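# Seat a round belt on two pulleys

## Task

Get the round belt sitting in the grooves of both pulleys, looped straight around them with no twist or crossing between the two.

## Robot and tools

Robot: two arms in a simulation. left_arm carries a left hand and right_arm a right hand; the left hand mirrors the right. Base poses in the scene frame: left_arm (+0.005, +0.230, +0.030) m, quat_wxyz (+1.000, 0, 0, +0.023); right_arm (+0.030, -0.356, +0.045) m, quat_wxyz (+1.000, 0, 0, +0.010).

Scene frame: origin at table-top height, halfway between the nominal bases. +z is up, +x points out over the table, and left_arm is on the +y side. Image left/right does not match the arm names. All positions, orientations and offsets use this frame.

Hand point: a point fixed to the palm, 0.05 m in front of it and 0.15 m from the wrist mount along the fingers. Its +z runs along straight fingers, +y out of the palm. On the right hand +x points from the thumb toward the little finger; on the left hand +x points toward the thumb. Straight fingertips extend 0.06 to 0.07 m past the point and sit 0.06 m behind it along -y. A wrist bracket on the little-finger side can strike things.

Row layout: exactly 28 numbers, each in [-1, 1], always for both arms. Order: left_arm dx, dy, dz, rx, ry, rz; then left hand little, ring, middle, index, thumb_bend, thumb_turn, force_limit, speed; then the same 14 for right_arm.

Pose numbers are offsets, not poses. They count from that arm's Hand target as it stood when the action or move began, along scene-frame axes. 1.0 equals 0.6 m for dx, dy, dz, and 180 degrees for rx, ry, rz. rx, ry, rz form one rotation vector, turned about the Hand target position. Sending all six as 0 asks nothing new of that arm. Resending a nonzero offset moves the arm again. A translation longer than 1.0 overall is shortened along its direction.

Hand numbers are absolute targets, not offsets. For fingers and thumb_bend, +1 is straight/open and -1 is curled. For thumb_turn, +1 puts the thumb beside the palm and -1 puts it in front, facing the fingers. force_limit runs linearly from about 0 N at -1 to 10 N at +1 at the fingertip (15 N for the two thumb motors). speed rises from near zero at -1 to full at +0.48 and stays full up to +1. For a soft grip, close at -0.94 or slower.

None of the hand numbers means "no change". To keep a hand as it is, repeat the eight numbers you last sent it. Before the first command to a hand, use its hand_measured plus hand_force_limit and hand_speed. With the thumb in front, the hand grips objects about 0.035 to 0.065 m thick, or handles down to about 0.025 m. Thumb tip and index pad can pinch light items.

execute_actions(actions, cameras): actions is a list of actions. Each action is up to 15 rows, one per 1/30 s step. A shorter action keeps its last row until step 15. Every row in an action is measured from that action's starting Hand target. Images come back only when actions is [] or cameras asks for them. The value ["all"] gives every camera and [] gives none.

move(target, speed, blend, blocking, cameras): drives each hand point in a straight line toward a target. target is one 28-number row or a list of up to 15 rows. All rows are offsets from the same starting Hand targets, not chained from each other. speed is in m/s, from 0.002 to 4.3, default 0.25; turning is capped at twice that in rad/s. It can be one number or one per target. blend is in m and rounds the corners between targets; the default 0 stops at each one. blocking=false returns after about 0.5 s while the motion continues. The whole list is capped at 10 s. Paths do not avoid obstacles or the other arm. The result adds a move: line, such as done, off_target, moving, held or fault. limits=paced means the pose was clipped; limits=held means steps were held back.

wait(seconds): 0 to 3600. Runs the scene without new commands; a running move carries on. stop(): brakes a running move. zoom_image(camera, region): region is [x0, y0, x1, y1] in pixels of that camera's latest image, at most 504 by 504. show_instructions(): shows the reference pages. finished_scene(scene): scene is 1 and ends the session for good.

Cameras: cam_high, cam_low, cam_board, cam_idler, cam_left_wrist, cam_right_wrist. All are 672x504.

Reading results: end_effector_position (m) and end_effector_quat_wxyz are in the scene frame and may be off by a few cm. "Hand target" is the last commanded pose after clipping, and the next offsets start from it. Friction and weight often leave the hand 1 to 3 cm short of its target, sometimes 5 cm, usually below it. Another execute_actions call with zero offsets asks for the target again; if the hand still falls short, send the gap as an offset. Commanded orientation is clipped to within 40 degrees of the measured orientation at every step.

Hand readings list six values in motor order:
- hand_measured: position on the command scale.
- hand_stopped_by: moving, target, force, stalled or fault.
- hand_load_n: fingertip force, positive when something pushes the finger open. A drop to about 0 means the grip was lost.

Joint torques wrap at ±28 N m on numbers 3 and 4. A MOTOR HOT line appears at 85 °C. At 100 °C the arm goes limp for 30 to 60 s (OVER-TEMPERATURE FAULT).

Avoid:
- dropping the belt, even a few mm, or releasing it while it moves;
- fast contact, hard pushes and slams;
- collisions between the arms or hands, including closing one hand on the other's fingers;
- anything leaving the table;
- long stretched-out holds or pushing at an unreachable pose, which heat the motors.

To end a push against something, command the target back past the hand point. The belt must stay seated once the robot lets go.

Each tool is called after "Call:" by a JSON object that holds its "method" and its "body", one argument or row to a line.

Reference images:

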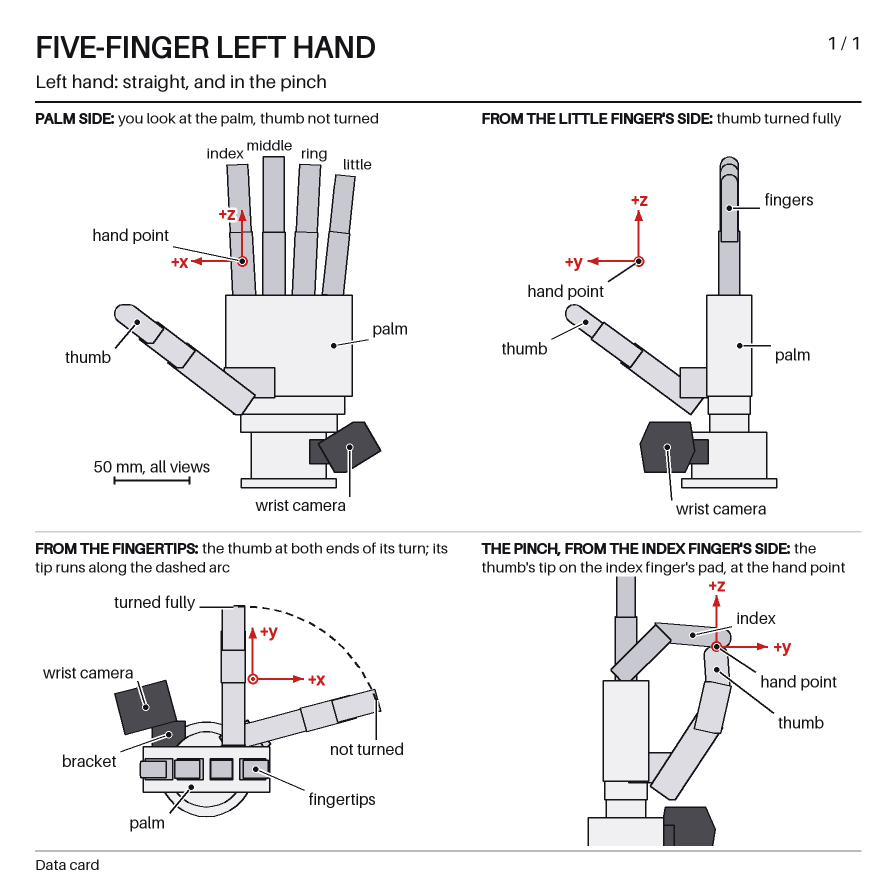

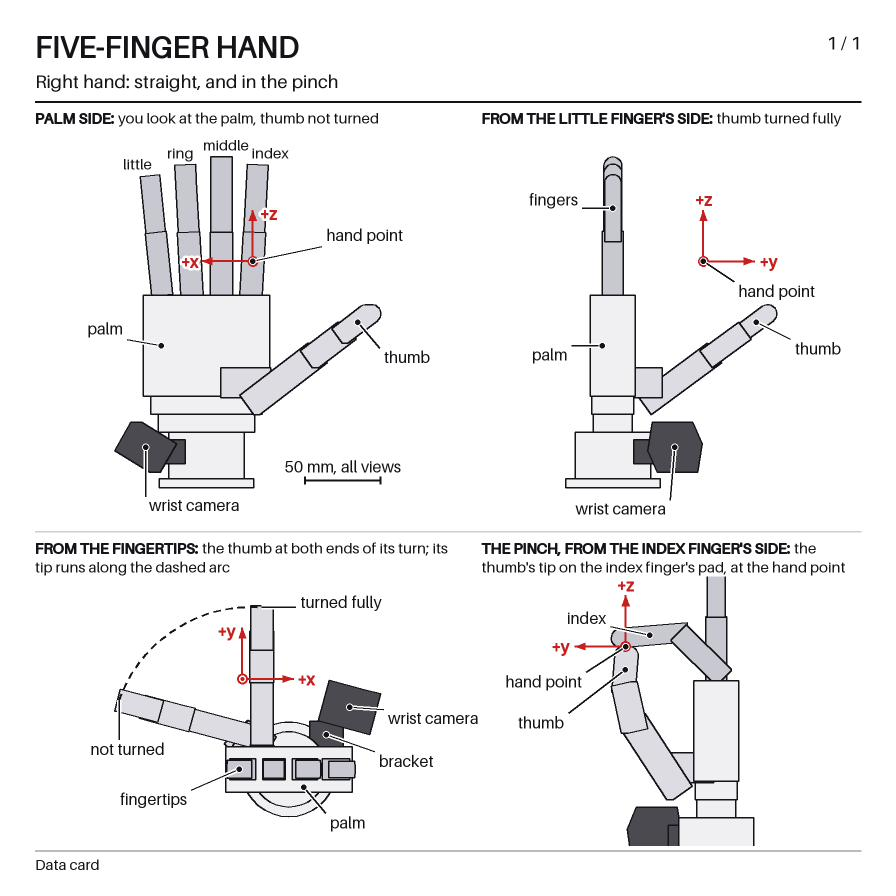

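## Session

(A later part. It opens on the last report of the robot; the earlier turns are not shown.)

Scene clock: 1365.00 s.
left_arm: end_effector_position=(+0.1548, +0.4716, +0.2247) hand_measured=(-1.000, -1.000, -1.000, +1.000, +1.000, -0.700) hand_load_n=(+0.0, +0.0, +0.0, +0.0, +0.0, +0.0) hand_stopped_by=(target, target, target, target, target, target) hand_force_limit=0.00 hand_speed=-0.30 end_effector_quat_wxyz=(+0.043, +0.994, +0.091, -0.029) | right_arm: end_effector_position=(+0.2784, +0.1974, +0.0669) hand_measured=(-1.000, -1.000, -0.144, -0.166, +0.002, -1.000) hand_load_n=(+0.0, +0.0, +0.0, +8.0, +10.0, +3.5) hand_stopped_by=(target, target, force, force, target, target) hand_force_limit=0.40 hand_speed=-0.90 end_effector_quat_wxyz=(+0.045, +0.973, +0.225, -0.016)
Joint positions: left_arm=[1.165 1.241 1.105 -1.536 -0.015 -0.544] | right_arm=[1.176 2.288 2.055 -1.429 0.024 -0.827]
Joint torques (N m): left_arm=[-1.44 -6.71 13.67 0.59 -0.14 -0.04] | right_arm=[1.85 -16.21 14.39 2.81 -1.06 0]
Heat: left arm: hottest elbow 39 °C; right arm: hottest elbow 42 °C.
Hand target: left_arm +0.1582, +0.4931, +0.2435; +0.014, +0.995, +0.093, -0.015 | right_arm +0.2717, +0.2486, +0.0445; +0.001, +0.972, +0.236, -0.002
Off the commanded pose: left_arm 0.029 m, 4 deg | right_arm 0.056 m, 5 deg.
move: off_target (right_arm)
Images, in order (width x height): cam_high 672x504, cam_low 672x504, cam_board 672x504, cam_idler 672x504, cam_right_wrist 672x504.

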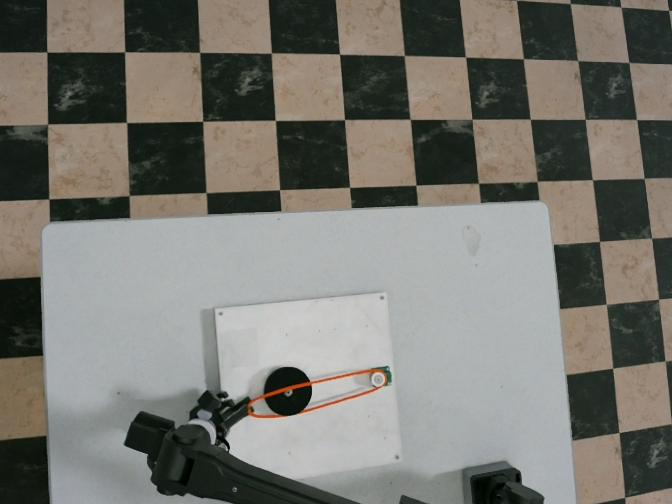

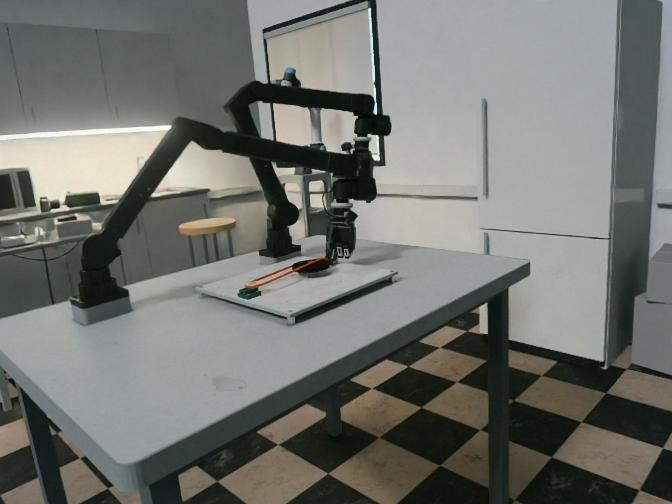

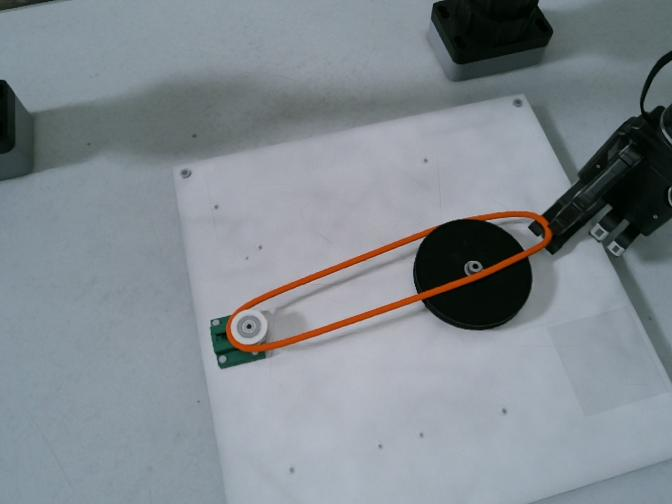

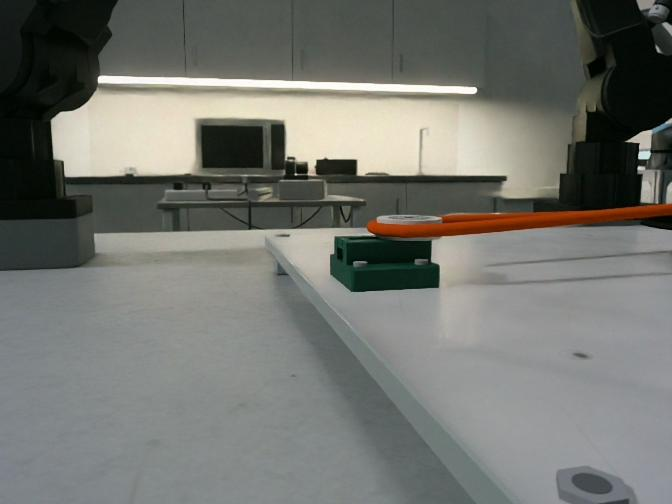

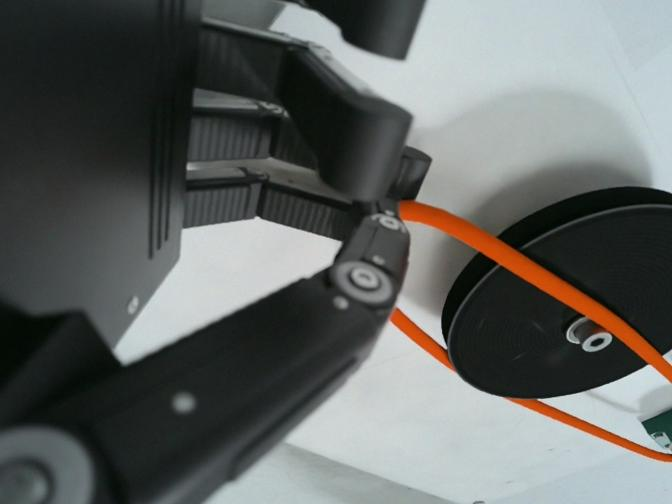

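Call:
{"method": "move", "body": {
  "target": [0,0,0,0,0,0,-1,-1,-1,1,1,-0.7,0.0,-0.3,0.08,-0.0,0.0,0,0,-0.07,-1,-1,-0.5,-0.5,0.0,-1,0.4,-0.9],
  "speed": 0.06,
  "cameras": ["cam_board","cam_idler","cam_high","cam_low","cam_right_wrist"]
}}

Call:
{"method": "zoom_image", "body": {
  "camera": "cam_low",
  "region": [230, 220, 370, 310]
}}

Call:
{"method": "zoom_image", "body": {
  "camera": "cam_board",
  "region": [390, 160, 640, 340]
}}

Scene clock: 1370.83 s.
left_arm: end_effector_position=(+0.1548, +0.4716, +0.2247) hand_measured=(-1.000, -1.000, -1.000, +1.000, +1.000, -0.700) hand_load_n=(+0.0, +0.0, +0.0, +0.0, +0.0, +0.0) hand_stopped_by=(target, target, target, target, target, target) hand_force_limit=0.00 hand_speed=-0.30 end_effector_quat_wxyz=(+0.043, +0.994, +0.091, -0.029) | right_arm: end_effector_position=(+0.3105, +0.2478, +0.0612) hand_measured=(-1.000, -1.000, -0.144, -0.166, +0.000, -1.000) hand_load_n=(+0.0, +0.0, -1.0, -1.0, +0.0, +0.0) hand_stopped_by=(target, target, force, force, target, target) hand_force_limit=0.40 hand_speed=-0.90 end_effector_quat_wxyz=(-0.007, +0.991, +0.137, +0.003)
Joint positions: left_arm=[1.165 1.241 1.105 -1.536 -0.015 -0.544] | right_arm=[1.137 2.408 2.282 -1.429 -0.003 -0.689]
Joint torques (N m): left_arm=[-1.44 -6.71 13.68 0.58 -0.13 -0.04] | right_arm=[-2.26 -18.67 11.44 -0.12 0 0.05]
Heat: left arm: hottest elbow 39 °C; right arm: hottest elbow 43 °C.
Hand target: left_arm +0.1582, +0.4931, +0.2435; +0.014, +0.995, +0.093, -0.015 | right_arm +0.3197, +0.2486, +0.0445; +0.001, +0.992, +0.128, -0.002
Off the commanded pose: left_arm 0.029 m, 4 deg | right_arm 0.019 m, 1 deg.
move: off_target (right_arm)
Images, in order (width x height): cam_high 672x504, cam_low 672x504, cam_board 672x504, cam_idler 672x504, cam_right_wrist 672x504.

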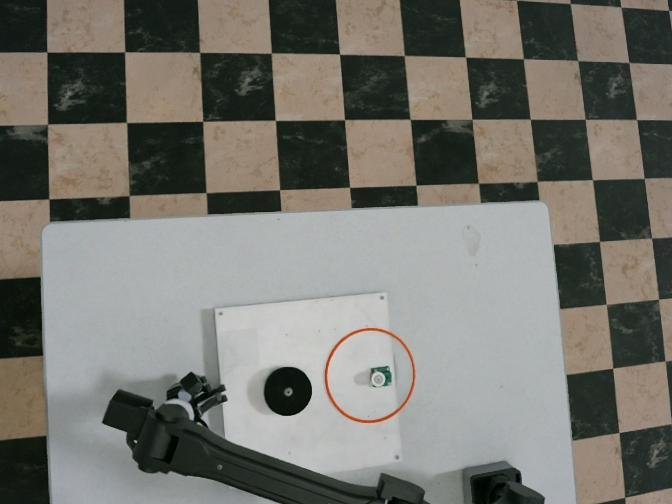

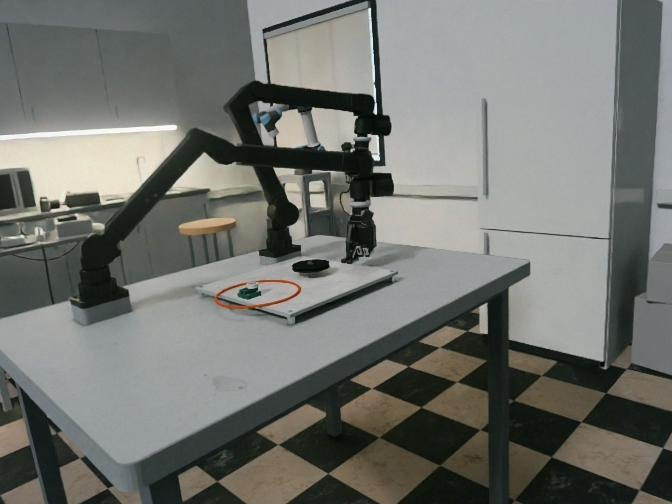

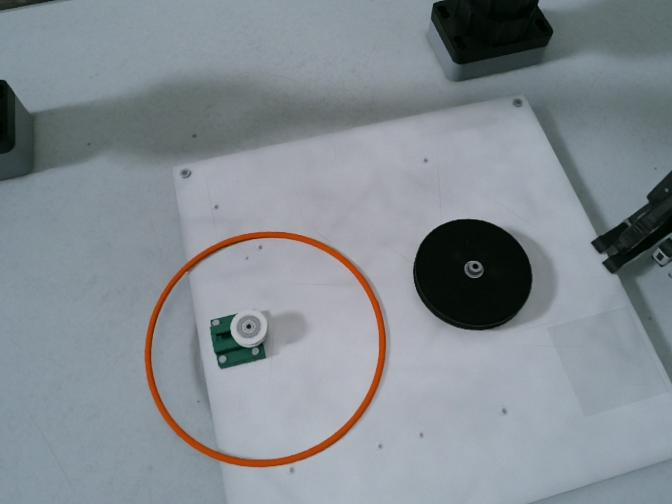

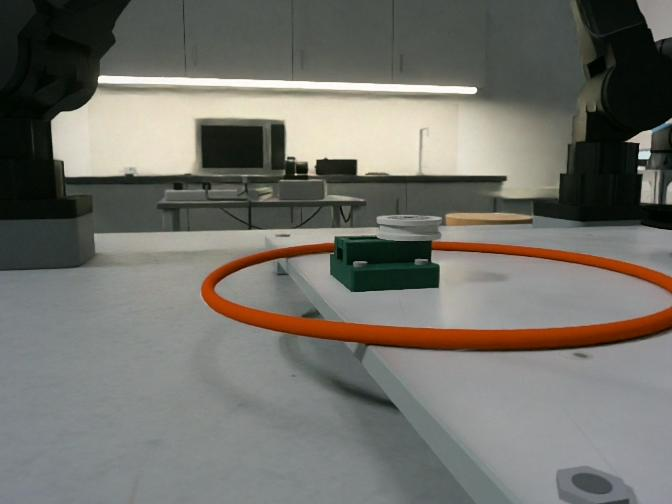

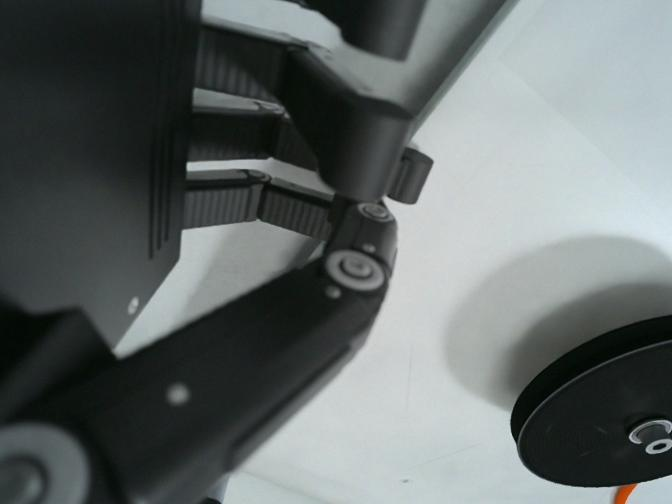

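Scaled by 3.600 from the camera's image (finer frame: 960x720).

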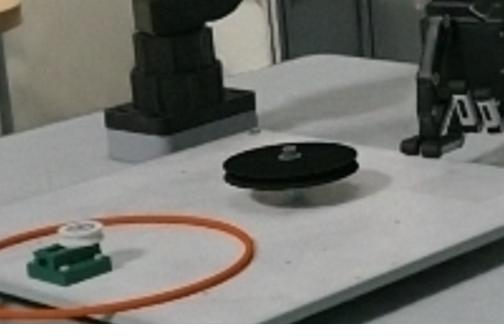

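Scaled by 2.016 from the camera's image (finer frame: 960x720).

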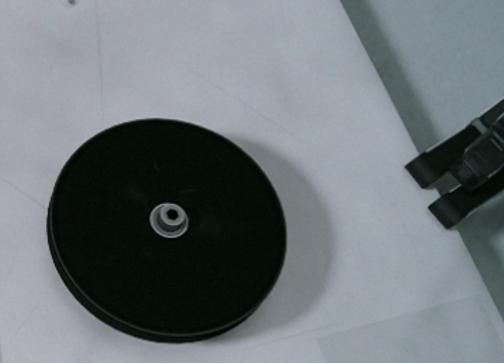

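Call:
{"method": "move", "body": {
  "target": [
    [0,0,0,0,0,0,-1,-1,-1,1,1,-0.7,0.0,-0.3,0,0.0,0.27,0,0,0,-1,-1,-0.5,-0.5,0.0,-1,0.4,-0.9],
    [0,0,0,0,0,0,-1,-1,-1,1,1,-0.7,0.0,-0.3,-0.1,-0.3,0.27,0,0,-0.4,-1,-1,-0.5,-0.5,0.0,-1,0.4,-0.9]
  ],
  "speed": 0.25,
  "blend": 0.03,
  "cameras": ["cam_board","cam_high"]
}}

Scene clock: 1418.67 s.
left_arm: end_effector_position=(+0.1548, +0.4716, +0.2247) hand_measured=(-1.000, -1.000, -1.000, +1.000, +1.000, -0.700) hand_load_n=(+0.0, +0.0, +0.0, +0.0, +0.0, +0.0) hand_stopped_by=(target, target, target, target, target, target) hand_force_limit=0.00 hand_speed=-0.30 end_effector_quat_wxyz=(+0.043, +0.994, +0.091, -0.029) | right_arm: end_effector_position=(+0.2572, +0.0686, +0.2021) hand_measured=(-1.000, -1.000, -0.144, -0.166, +0.000, -1.000) hand_load_n=(+0.0, +0.0, +0.0, +0.0, +0.0, +0.0) hand_stopped_by=(target, target, force, force, target, target) hand_force_limit=0.40 hand_speed=-0.90 end_effector_quat_wxyz=(+0.010, +0.881, -0.473, -0.003)
Joint positions: left_arm=[1.165 1.241 1.105 -1.536 -0.015 -0.544] | right_arm=[0.952 1.74 1.561 -1.413 -0.004 0.387]
Joint torques (N m): left_arm=[-1.38 -6.71 13.67 0.58 -0.14 -0.04] | right_arm=[-1.55 -15.38 7.66 0.69 -0.04 0.04]
Heat: left arm: hottest elbow 40 °C; right arm: hottest elbow 40 °C.
Hand target: left_arm +0.1582, +0.4931, +0.2435; +0.014, +0.995, +0.093, -0.015 | right_arm +0.2597, +0.0686, +0.2064; -0.001, +0.878, -0.479, -0.002
Off the commanded pose: left_arm 0.029 m, 4 deg | right_arm 0.005 m, 1 deg.
move: done
Images, in order (width x height): cam_high 672x504, cam_board 672x504.

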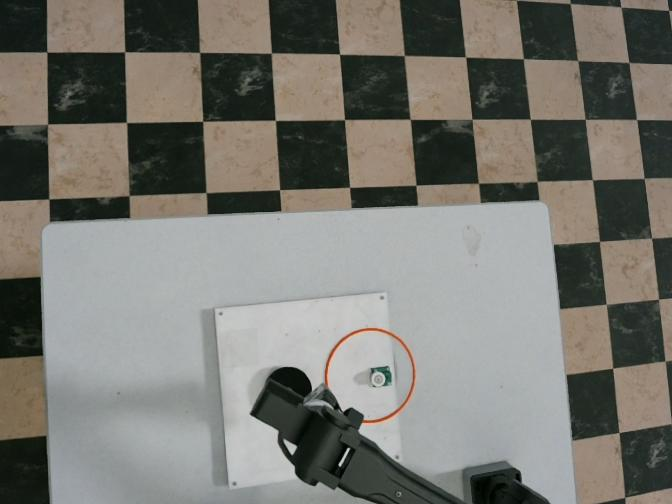

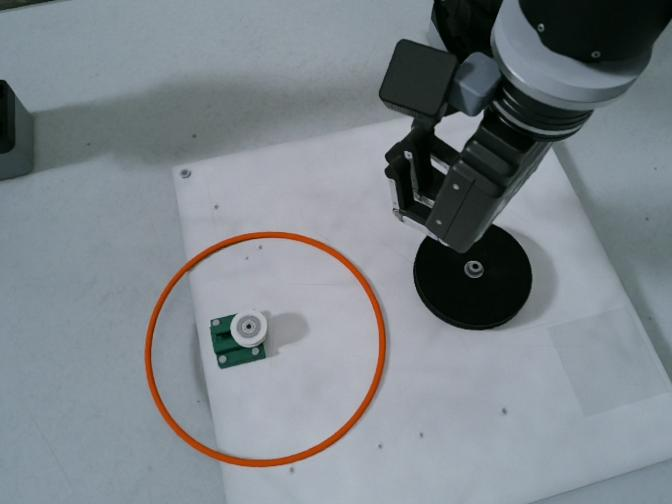

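Call:
{"method": "move", "body": {
  "target": [
    [0,0,0,0,0,0,-1,-1,-1,1,1,-0.7,0.0,-0.3,0.21,-0.495,0,0,0,-0.6,-1,-1,-0.5,-0.5,0.0,-1,0.4,-0.9],
    [0,0,0,0,0,0,-1,-1,-1,1,1,-0.7,0.0,-0.3,0.21,-0.495,-0.143,0,0,-0.6,-1,-1,-0.5,-0.5,1.0,-1,0.4,-0.3]
  ],
  "speed": 0.25,
  "cameras": ["cam_board","cam_high","cam_idler","cam_right_wrist"]
}}

Scene clock: 1431.53 s.
left_arm: end_effector_position=(+0.1548, +0.4716, +0.2247) hand_measured=(-1.000, -1.000, -1.000, +1.000, +1.000, -0.700) hand_load_n=(+0.0, +0.0, +0.0, +0.0, +0.0, +0.0) hand_stopped_by=(target, target, target, target, target, target) hand_force_limit=0.00 hand_speed=-0.30 end_effector_quat_wxyz=(+0.043, +0.994, +0.091, -0.029) | right_arm: end_effector_position=(+0.3809, -0.2273, +0.1213) hand_measured=(-1.000, -1.000, -0.144, -0.166, +1.000, -1.000) hand_load_n=(+0.0, +0.0, +0.0, +0.0, +0.0, +0.0) hand_stopped_by=(target, target, force, force, target, target) hand_force_limit=0.40 hand_speed=-0.30 end_effector_quat_wxyz=(-0.004, -0.134, +0.991, +0.001)
Joint positions: left_arm=[1.165 1.241 1.105 -1.536 -0.015 -0.544] | right_arm=[0.163 1.345 0.883 -1.117 -0.003 1.484]
Joint torques (N m): left_arm=[-1.44 -6.71 13.67 0.59 -0.14 -0.05] | right_arm=[-1.38 -7.3 7.58 0.73 -0.04 0.07]
Heat: left arm: hottest elbow 40 °C; right arm: hottest elbow 40 °C.
Hand target: left_arm +0.1582, +0.4931, +0.2435; +0.014, +0.995, +0.093, -0.015 | right_arm +0.3857, -0.2284, +0.1207; +0.002, -0.128, +0.992, +0.001
Off the commanded pose: left_arm 0.029 m, 4 deg | right_arm 0.005 m, 1 deg.
move: done
Images, in order (width x height): cam_high 672x504, cam_board 672x504, cam_idler 672x504, cam_right_wrist 672x504.

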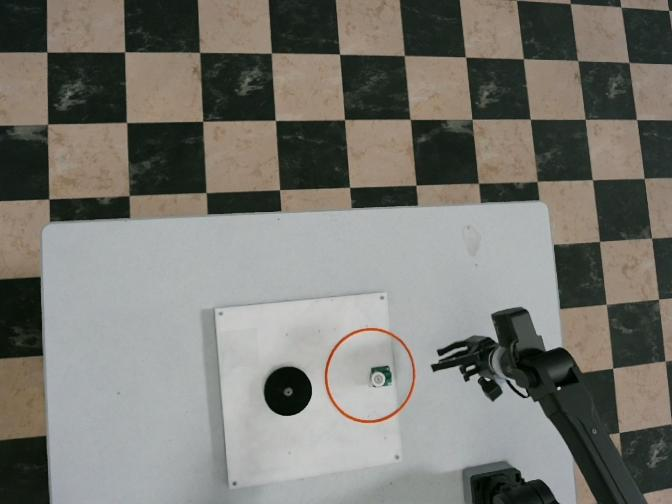

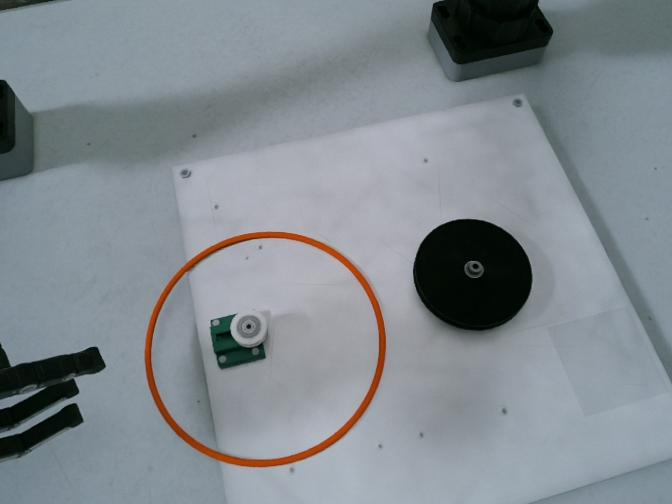

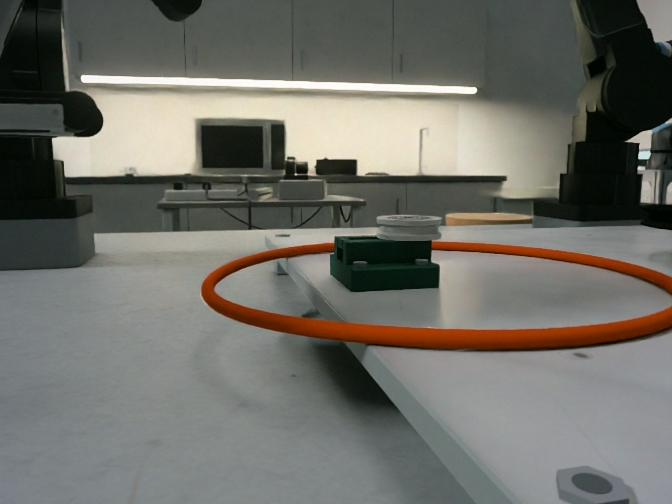

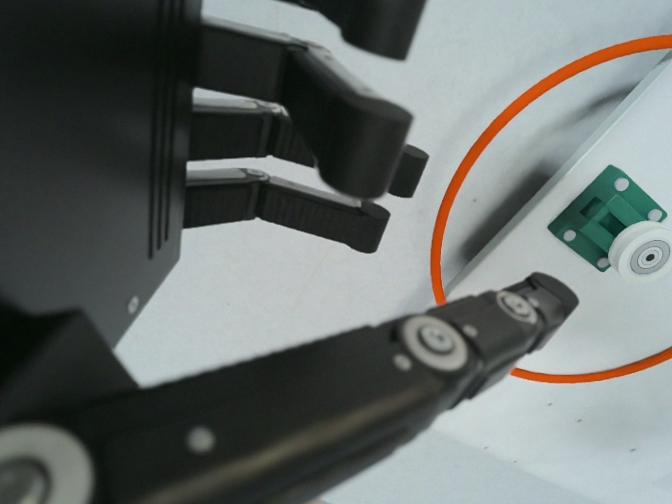

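Call:
{"method": "move", "body": {
  "target": [0,0,0,0,0,0,-1,-1,-1,1,1,-0.7,0.0,-0.3,0,0,-0.14,0,0,0,-1,-1,-0.5,-0.5,1.0,-1,0.4,-0.3],
  "speed": 0.1,
  "cameras": ["cam_board","cam_high","cam_idler","cam_right_wrist"]
}}

Scene clock: 1440.43 s.
left_arm: end_effector_position=(+0.1548, +0.4716, +0.2247) hand_measured=(-1.000, -1.000, -1.000, +1.000, +1.000, -0.700) hand_load_n=(+0.0, +0.0, +0.0, +0.0, +0.0, +0.0) hand_stopped_by=(target, target, target, target, target, target) hand_force_limit=0.00 hand_speed=-0.30 end_effector_quat_wxyz=(+0.043, +0.994, +0.091, -0.029) | right_arm: end_effector_position=(+0.3843, -0.2267, +0.0412) hand_measured=(-1.000, -1.000, -0.144, -0.166, +1.000, -1.000) hand_load_n=(+0.0, +0.0, +0.0, +0.0, +0.0, +0.0) hand_stopped_by=(target, target, force, force, target, target) hand_force_limit=0.40 hand_speed=-0.30 end_effector_quat_wxyz=(+0.002, -0.134, +0.991, +0.001)
Joint positions: left_arm=[1.165 1.241 1.105 -1.536 -0.015 -0.544] | right_arm=[0.163 1.483 0.771 -0.855 -0.003 1.484]
Joint torques (N m): left_arm=[-1.44 -6.71 13.68 0.59 -0.13 -0.04] | right_arm=[-1.26 -7.71 6.04 0.81 -0.06 0.07]
Heat: left arm: hottest elbow 40 °C; right arm: hottest elbow 39 °C.
Hand target: left_arm +0.1582, +0.4931, +0.2435; +0.014, +0.995, +0.093, -0.015 | right_arm +0.3858, -0.2284, +0.0366; +0.002, -0.128, +0.992, +0.001
Off the commanded pose: left_arm 0.029 m, 4 deg | right_arm 0.005 m, 1 deg.
move: done
Images, in order (width x height): cam_high 672x504, cam_board 672x504, cam_idler 672x504, cam_right_wrist 672x504.

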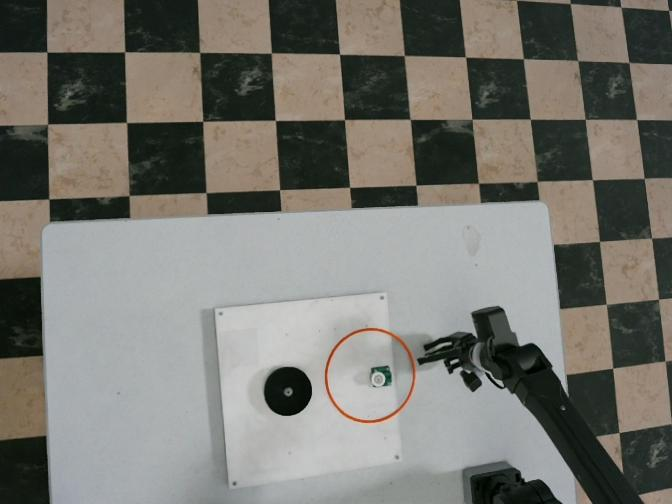

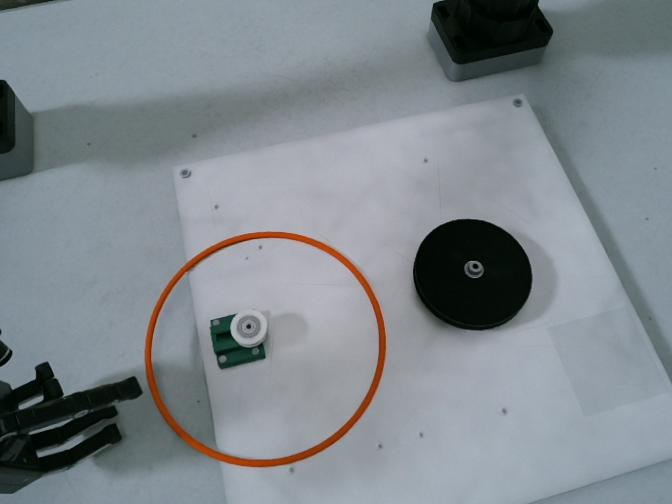

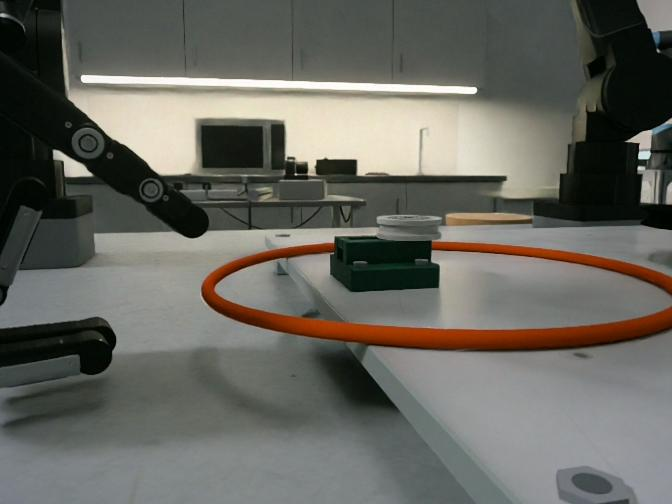

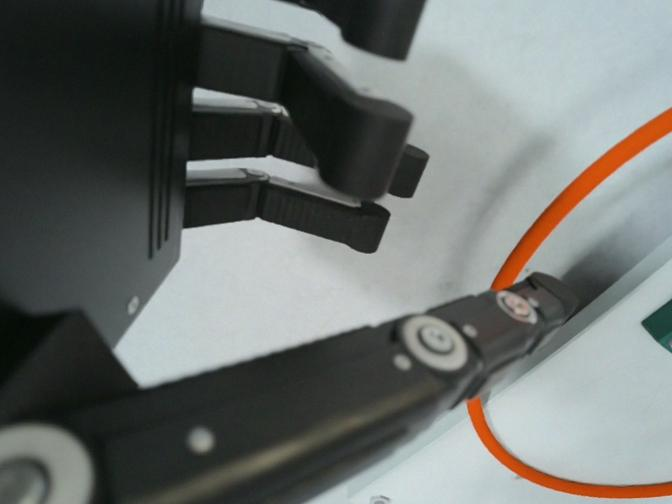

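Call:
{"method": "move", "body": {
  "target": [
    [0,0,0,0,0,0,-1,-1,-1,1,1,-0.7,0.0,-0.3,-0.05,-0.01,-0.017,0,0,0,-1,-1,-0.5,-0.5,1.0,-1,0.4,-0.3],
    [0,0,0,0,0,0,-1,-1,-1,1,1,-0.7,0.0,-0.3,-0.075,0.085,-0.017,0,0,0,-1,-1,-0.5,-0.5,1.0,-1,0.4,-0.3]
  ],
  "speed": 0.08,
  "cameras": ["cam_board","cam_high","cam_idler","cam_right_wrist"]
}}

Scene clock: 1451.73 s.
left_arm: end_effector_position=(+0.1548, +0.4716, +0.2247) hand_measured=(-1.000, -1.000, -1.000, +1.000, +1.000, -0.700) hand_load_n=(+0.0, +0.0, +0.0, +0.0, +0.0, +0.0) hand_stopped_by=(target, target, target, target, target, target) hand_force_limit=0.00 hand_speed=-0.30 end_effector_quat_wxyz=(+0.043, +0.994, +0.091, -0.029) | right_arm: end_effector_position=(+0.3415, -0.1791, +0.0272) hand_measured=(-1.000, -1.000, -0.144, -0.166, +1.000, -1.000) hand_load_n=(+0.0, +0.0, +0.0, -0.5, +0.0, +0.0) hand_stopped_by=(target, target, force, force, target, target) hand_force_limit=0.40 hand_speed=-0.30 end_effector_quat_wxyz=(-0.003, -0.130, +0.992, +0.000)
Joint positions: left_arm=[1.165 1.241 1.105 -1.536 -0.015 -0.544] | right_arm=[0.337 1.448 0.685 -0.813 -0.001 1.667]
Joint torques (N m): left_arm=[-1.38 -6.71 13.68 0.59 -0.14 -0.04] | right_arm=[-0.44 -7.65 5.38 0.75 -0.09 0.05]
Heat: left arm: hottest elbow 40 °C; right arm: hottest elbow 38 °C.
Hand target: left_arm +0.1582, +0.4931, +0.2435; +0.014, +0.995, +0.093, -0.015 | right_arm +0.3408, -0.1775, +0.0264; +0.002, -0.128, +0.992, +0.001
Off the commanded pose: left_arm 0.029 m, 4 deg | right_arm 0.002 m, 1 deg.
move: done
Images, in order (width x height): cam_high 672x504, cam_board 672x504, cam_idler 672x504, cam_right_wrist 672x504.

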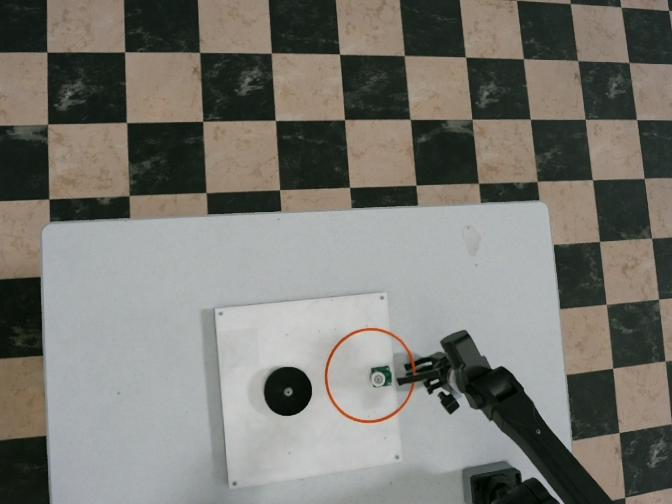

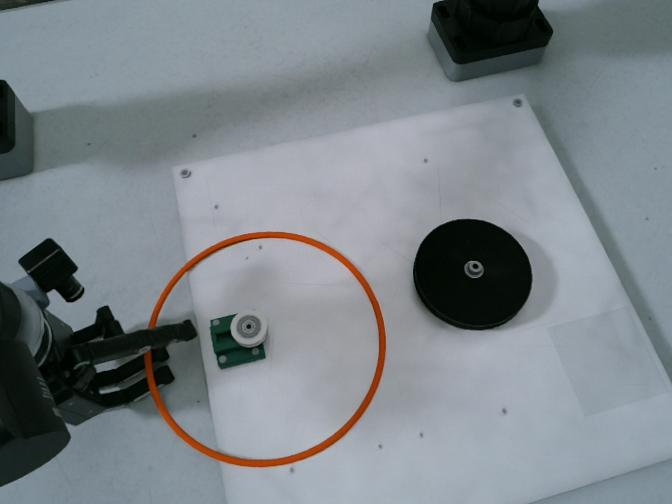

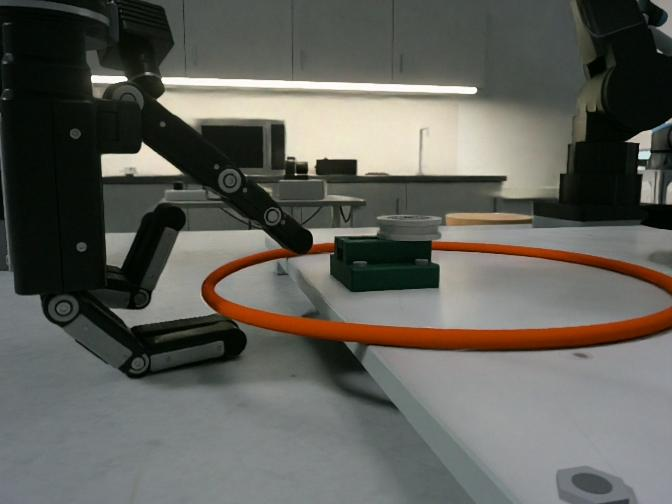

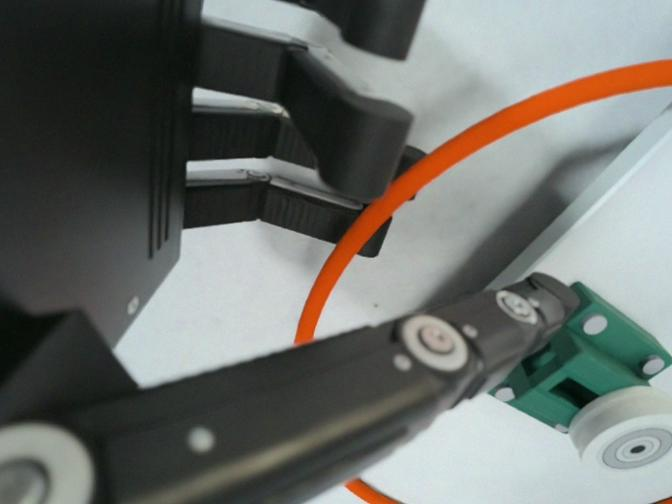

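Call:
{"method": "move", "body": {
  "target": [
    [0,0,0,0,0,0,-1,-1,-1,1,1,-0.7,0.0,-0.3,-0.002,0.012,0.002,0,0,0,-1,-1,-0.5,-0.5,1.0,-1,0.4,-0.3],
    [0,0,0,0,0,0,-1,-1,-1,1,1,-0.7,0.0,-0.3,-0.002,0.012,0.002,0,0,0,-1,-1,-0.5,-0.5,-0.15,-1,0.4,-0.5]
  ],
  "speed": 0.08,
  "cameras": ["cam_board","cam_high","cam_idler","cam_right_wrist"]
}}

Scene clock: 1460.33 s.
left_arm: end_effector_position=(+0.1548, +0.4716, +0.2247) hand_measured=(-1.000, -1.000, -1.000, +1.000, +1.000, -0.700) hand_load_n=(+0.0, +0.0, +0.0, +0.0, +0.0, +0.0) hand_stopped_by=(target, target, target, target, target, target) hand_force_limit=0.00 hand_speed=-0.30 end_effector_quat_wxyz=(+0.043, +0.994, +0.091, -0.029) | right_arm: end_effector_position=(+0.3395, -0.1733, +0.0272) hand_measured=(-1.000, -1.000, -0.144, -0.166, -0.150, -1.000) hand_load_n=(+0.5, +0.0, -0.5, -0.5, +0.0, +0.0) hand_stopped_by=(target, target, force, force, target, target) hand_force_limit=0.40 hand_speed=-0.50 end_effector_quat_wxyz=(-0.003, -0.128, +0.992, +0.000)
Joint positions: left_arm=[1.165 1.241 1.105 -1.536 -0.015 -0.544] | right_arm=[0.357 1.448 0.685 -0.813 -0.001 1.691]
Joint torques (N m): left_arm=[-1.44 -6.71 13.67 0.59 -0.13 -0.04] | right_arm=[-0.15 -7.82 5.86 0.59 -0.11 0.08]
Heat: left arm: hottest elbow 40 °C; right arm: hottest elbow 37 °C.
Hand target: left_arm +0.1582, +0.4931, +0.2435; +0.014, +0.995, +0.093, -0.015 | right_arm +0.3395, -0.1702, +0.0276; +0.002, -0.128, +0.992, +0.001
Off the commanded pose: left_arm 0.029 m, 4 deg | right_arm 0.003 m, 1 deg.
move: done
Images, in order (width x height): cam_high 672x504, cam_board 672x504, cam_idler 672x504, cam_right_wrist 672x504.

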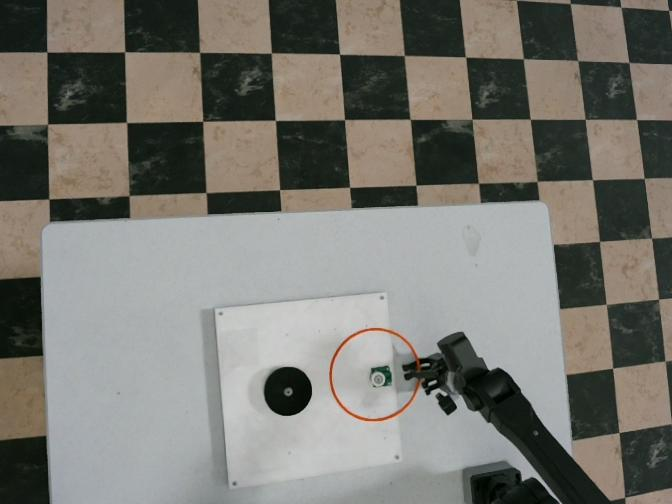

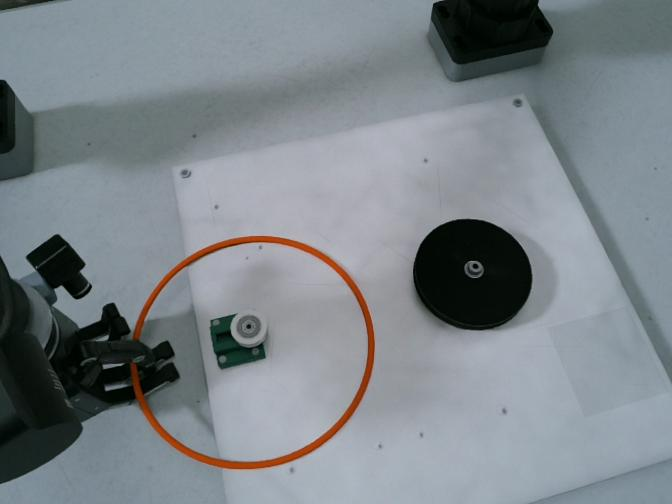

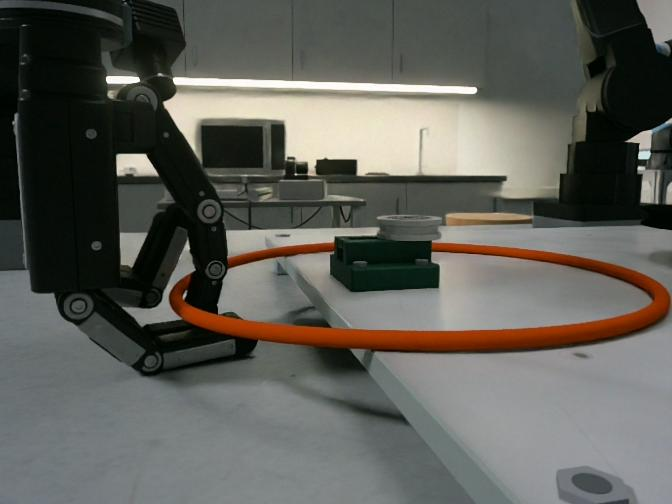

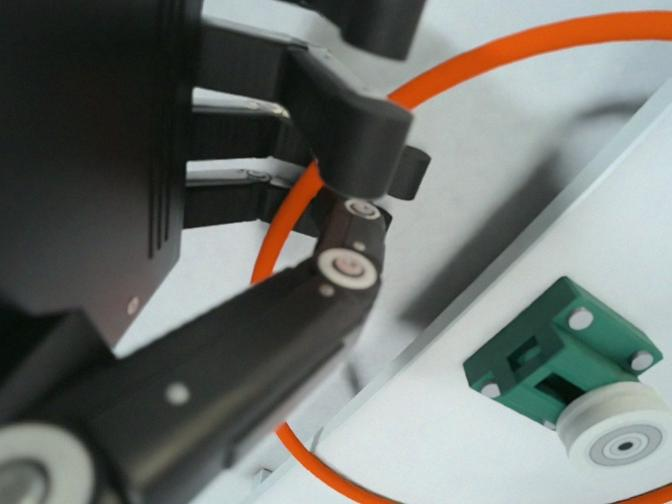

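Call:
{"method": "move", "body": {
  "target": [0,0,0,0,0,0,-1,-1,-1,1,1,-0.7,0.0,-0.3,0,0,0.0,0,0,0,-1,-1,-0.6,-0.6,-0.15,-1,0.4,-0.8],
  "speed": 0.08,
  "cameras": ["cam_idler","cam_right_wrist"]
}}

Scene clock: 1464.27 s.
left_arm: end_effector_position=(+0.1548, +0.4716, +0.2247) hand_measured=(-1.000, -1.000, -1.000, +1.000, +1.000, -0.700) hand_load_n=(+0.0, +0.0, +0.0, +0.0, +0.0, +0.0) hand_stopped_by=(target, target, target, target, target, target) hand_force_limit=0.00 hand_speed=-0.30 end_effector_quat_wxyz=(+0.043, +0.994, +0.091, -0.029) | right_arm: end_effector_position=(+0.3395, -0.1733, +0.0272) hand_measured=(-1.000, -1.000, -0.232, -0.254, -0.150, -1.000) hand_load_n=(+0.0, +0.0, +8.0, +9.5, +1.0, +0.0) hand_stopped_by=(target, target, force, force, target, target) hand_force_limit=0.40 hand_speed=-0.80 end_effector_quat_wxyz=(-0.003, -0.128, +0.992, +0.000)
Joint positions: left_arm=[1.165 1.241 1.105 -1.536 -0.015 -0.544] | right_arm=[0.357 1.448 0.685 -0.813 -0.001 1.692]
Joint torques (N m): left_arm=[-1.44 -6.71 13.67 0.58 -0.13 -0.04] | right_arm=[-0.26 -7.59 5.83 0.54 -0.09 0.09]
Heat: left arm: hottest elbow 40 °C; right arm: hottest elbow 37 °C.
Hand target: left_arm +0.1582, +0.4931, +0.2435; +0.014, +0.995, +0.093, -0.015 | right_arm +0.3395, -0.1702, +0.0276; +0.002, -0.128, +0.992, +0.001
Off the commanded pose: left_arm 0.029 m, 4 deg | right_arm 0.003 m, 1 deg.
move: done

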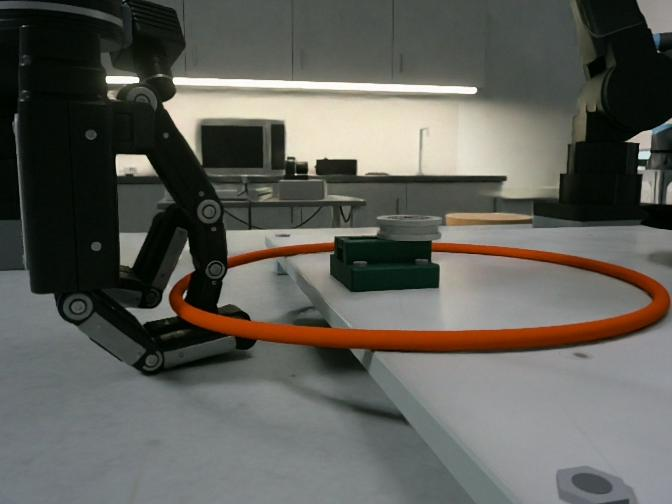

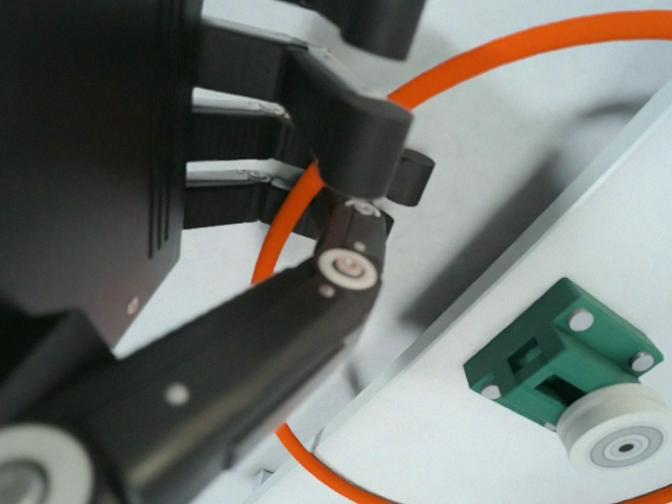

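Call:
{"method": "move", "body": {
  "target": [0,0,0,0,0,0,-1,-1,-1,1,1,-0.7,0.0,-0.3,0,0,0.12,0,0,0,-1,-1,-0.6,-0.6,-0.15,-1,0.4,-0.8],
  "speed": 0.1,
  "cameras": ["cam_idler","cam_right_wrist","cam_low"]
}}

Scene clock: 1467.53 s.
left_arm: end_effector_position=(+0.1548, +0.4716, +0.2247) hand_measured=(-1.000, -1.000, -1.000, +1.000, +1.000, -0.700) hand_load_n=(+0.0, +0.5, +0.0, +0.0, +0.0, +0.0) hand_stopped_by=(target, target, target, target, target, target) hand_force_limit=0.00 hand_speed=-0.30 end_effector_quat_wxyz=(+0.043, +0.994, +0.091, -0.029) | right_arm: end_effector_position=(+0.3268, -0.1783, +0.0840) hand_measured=(-1.000, -1.000, -0.232, -0.254, -0.150, -1.000) hand_load_n=(+0.5, +0.0, +8.0, +10.0, +0.5, +0.0) hand_stopped_by=(target, target, force, force, target, target) hand_force_limit=0.40 hand_speed=-0.80 end_effector_quat_wxyz=(-0.014, -0.128, +0.992, -0.003)
Joint positions: left_arm=[1.165 1.241 1.105 -1.536 -0.015 -0.544] | right_arm=[0.357 1.309 0.741 -1.031 -0.001 1.692]
Joint torques (N m): left_arm=[-1.44 -6.71 13.68 0.59 -0.13 -0.04] | right_arm=[-0.32 -6.77 9.88 -0.23 -0.11 0.05]
Heat: left arm: hottest elbow 40 °C; right arm: hottest elbow 37 °C.
Hand target: left_arm +0.1582, +0.4931, +0.2435; +0.014, +0.995, +0.093, -0.015 | right_arm +0.3395, -0.1702, +0.0996; +0.002, -0.128, +0.992, +0.001
Off the commanded pose: left_arm 0.029 m, 4 deg | right_arm 0.022 m, 2 deg.
move: off_target (right_arm)
Images, in order (width x height): cam_low 672x504, cam_idler 672x504, cam_right_wrist 672x504.

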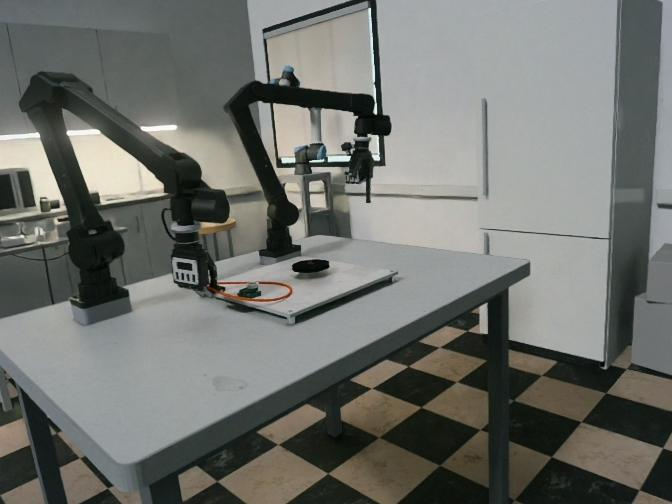

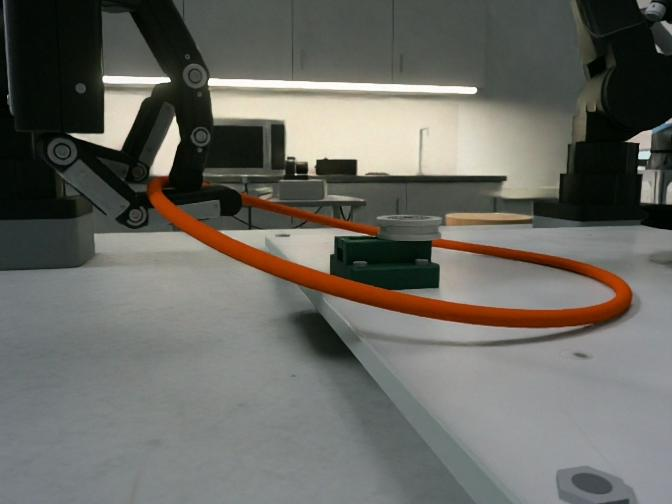

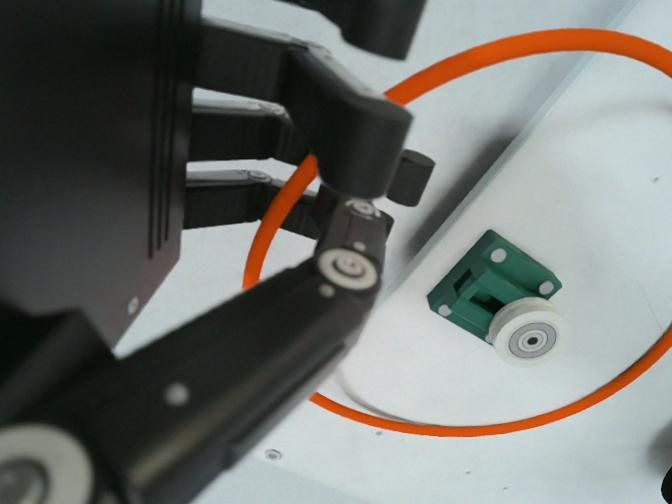

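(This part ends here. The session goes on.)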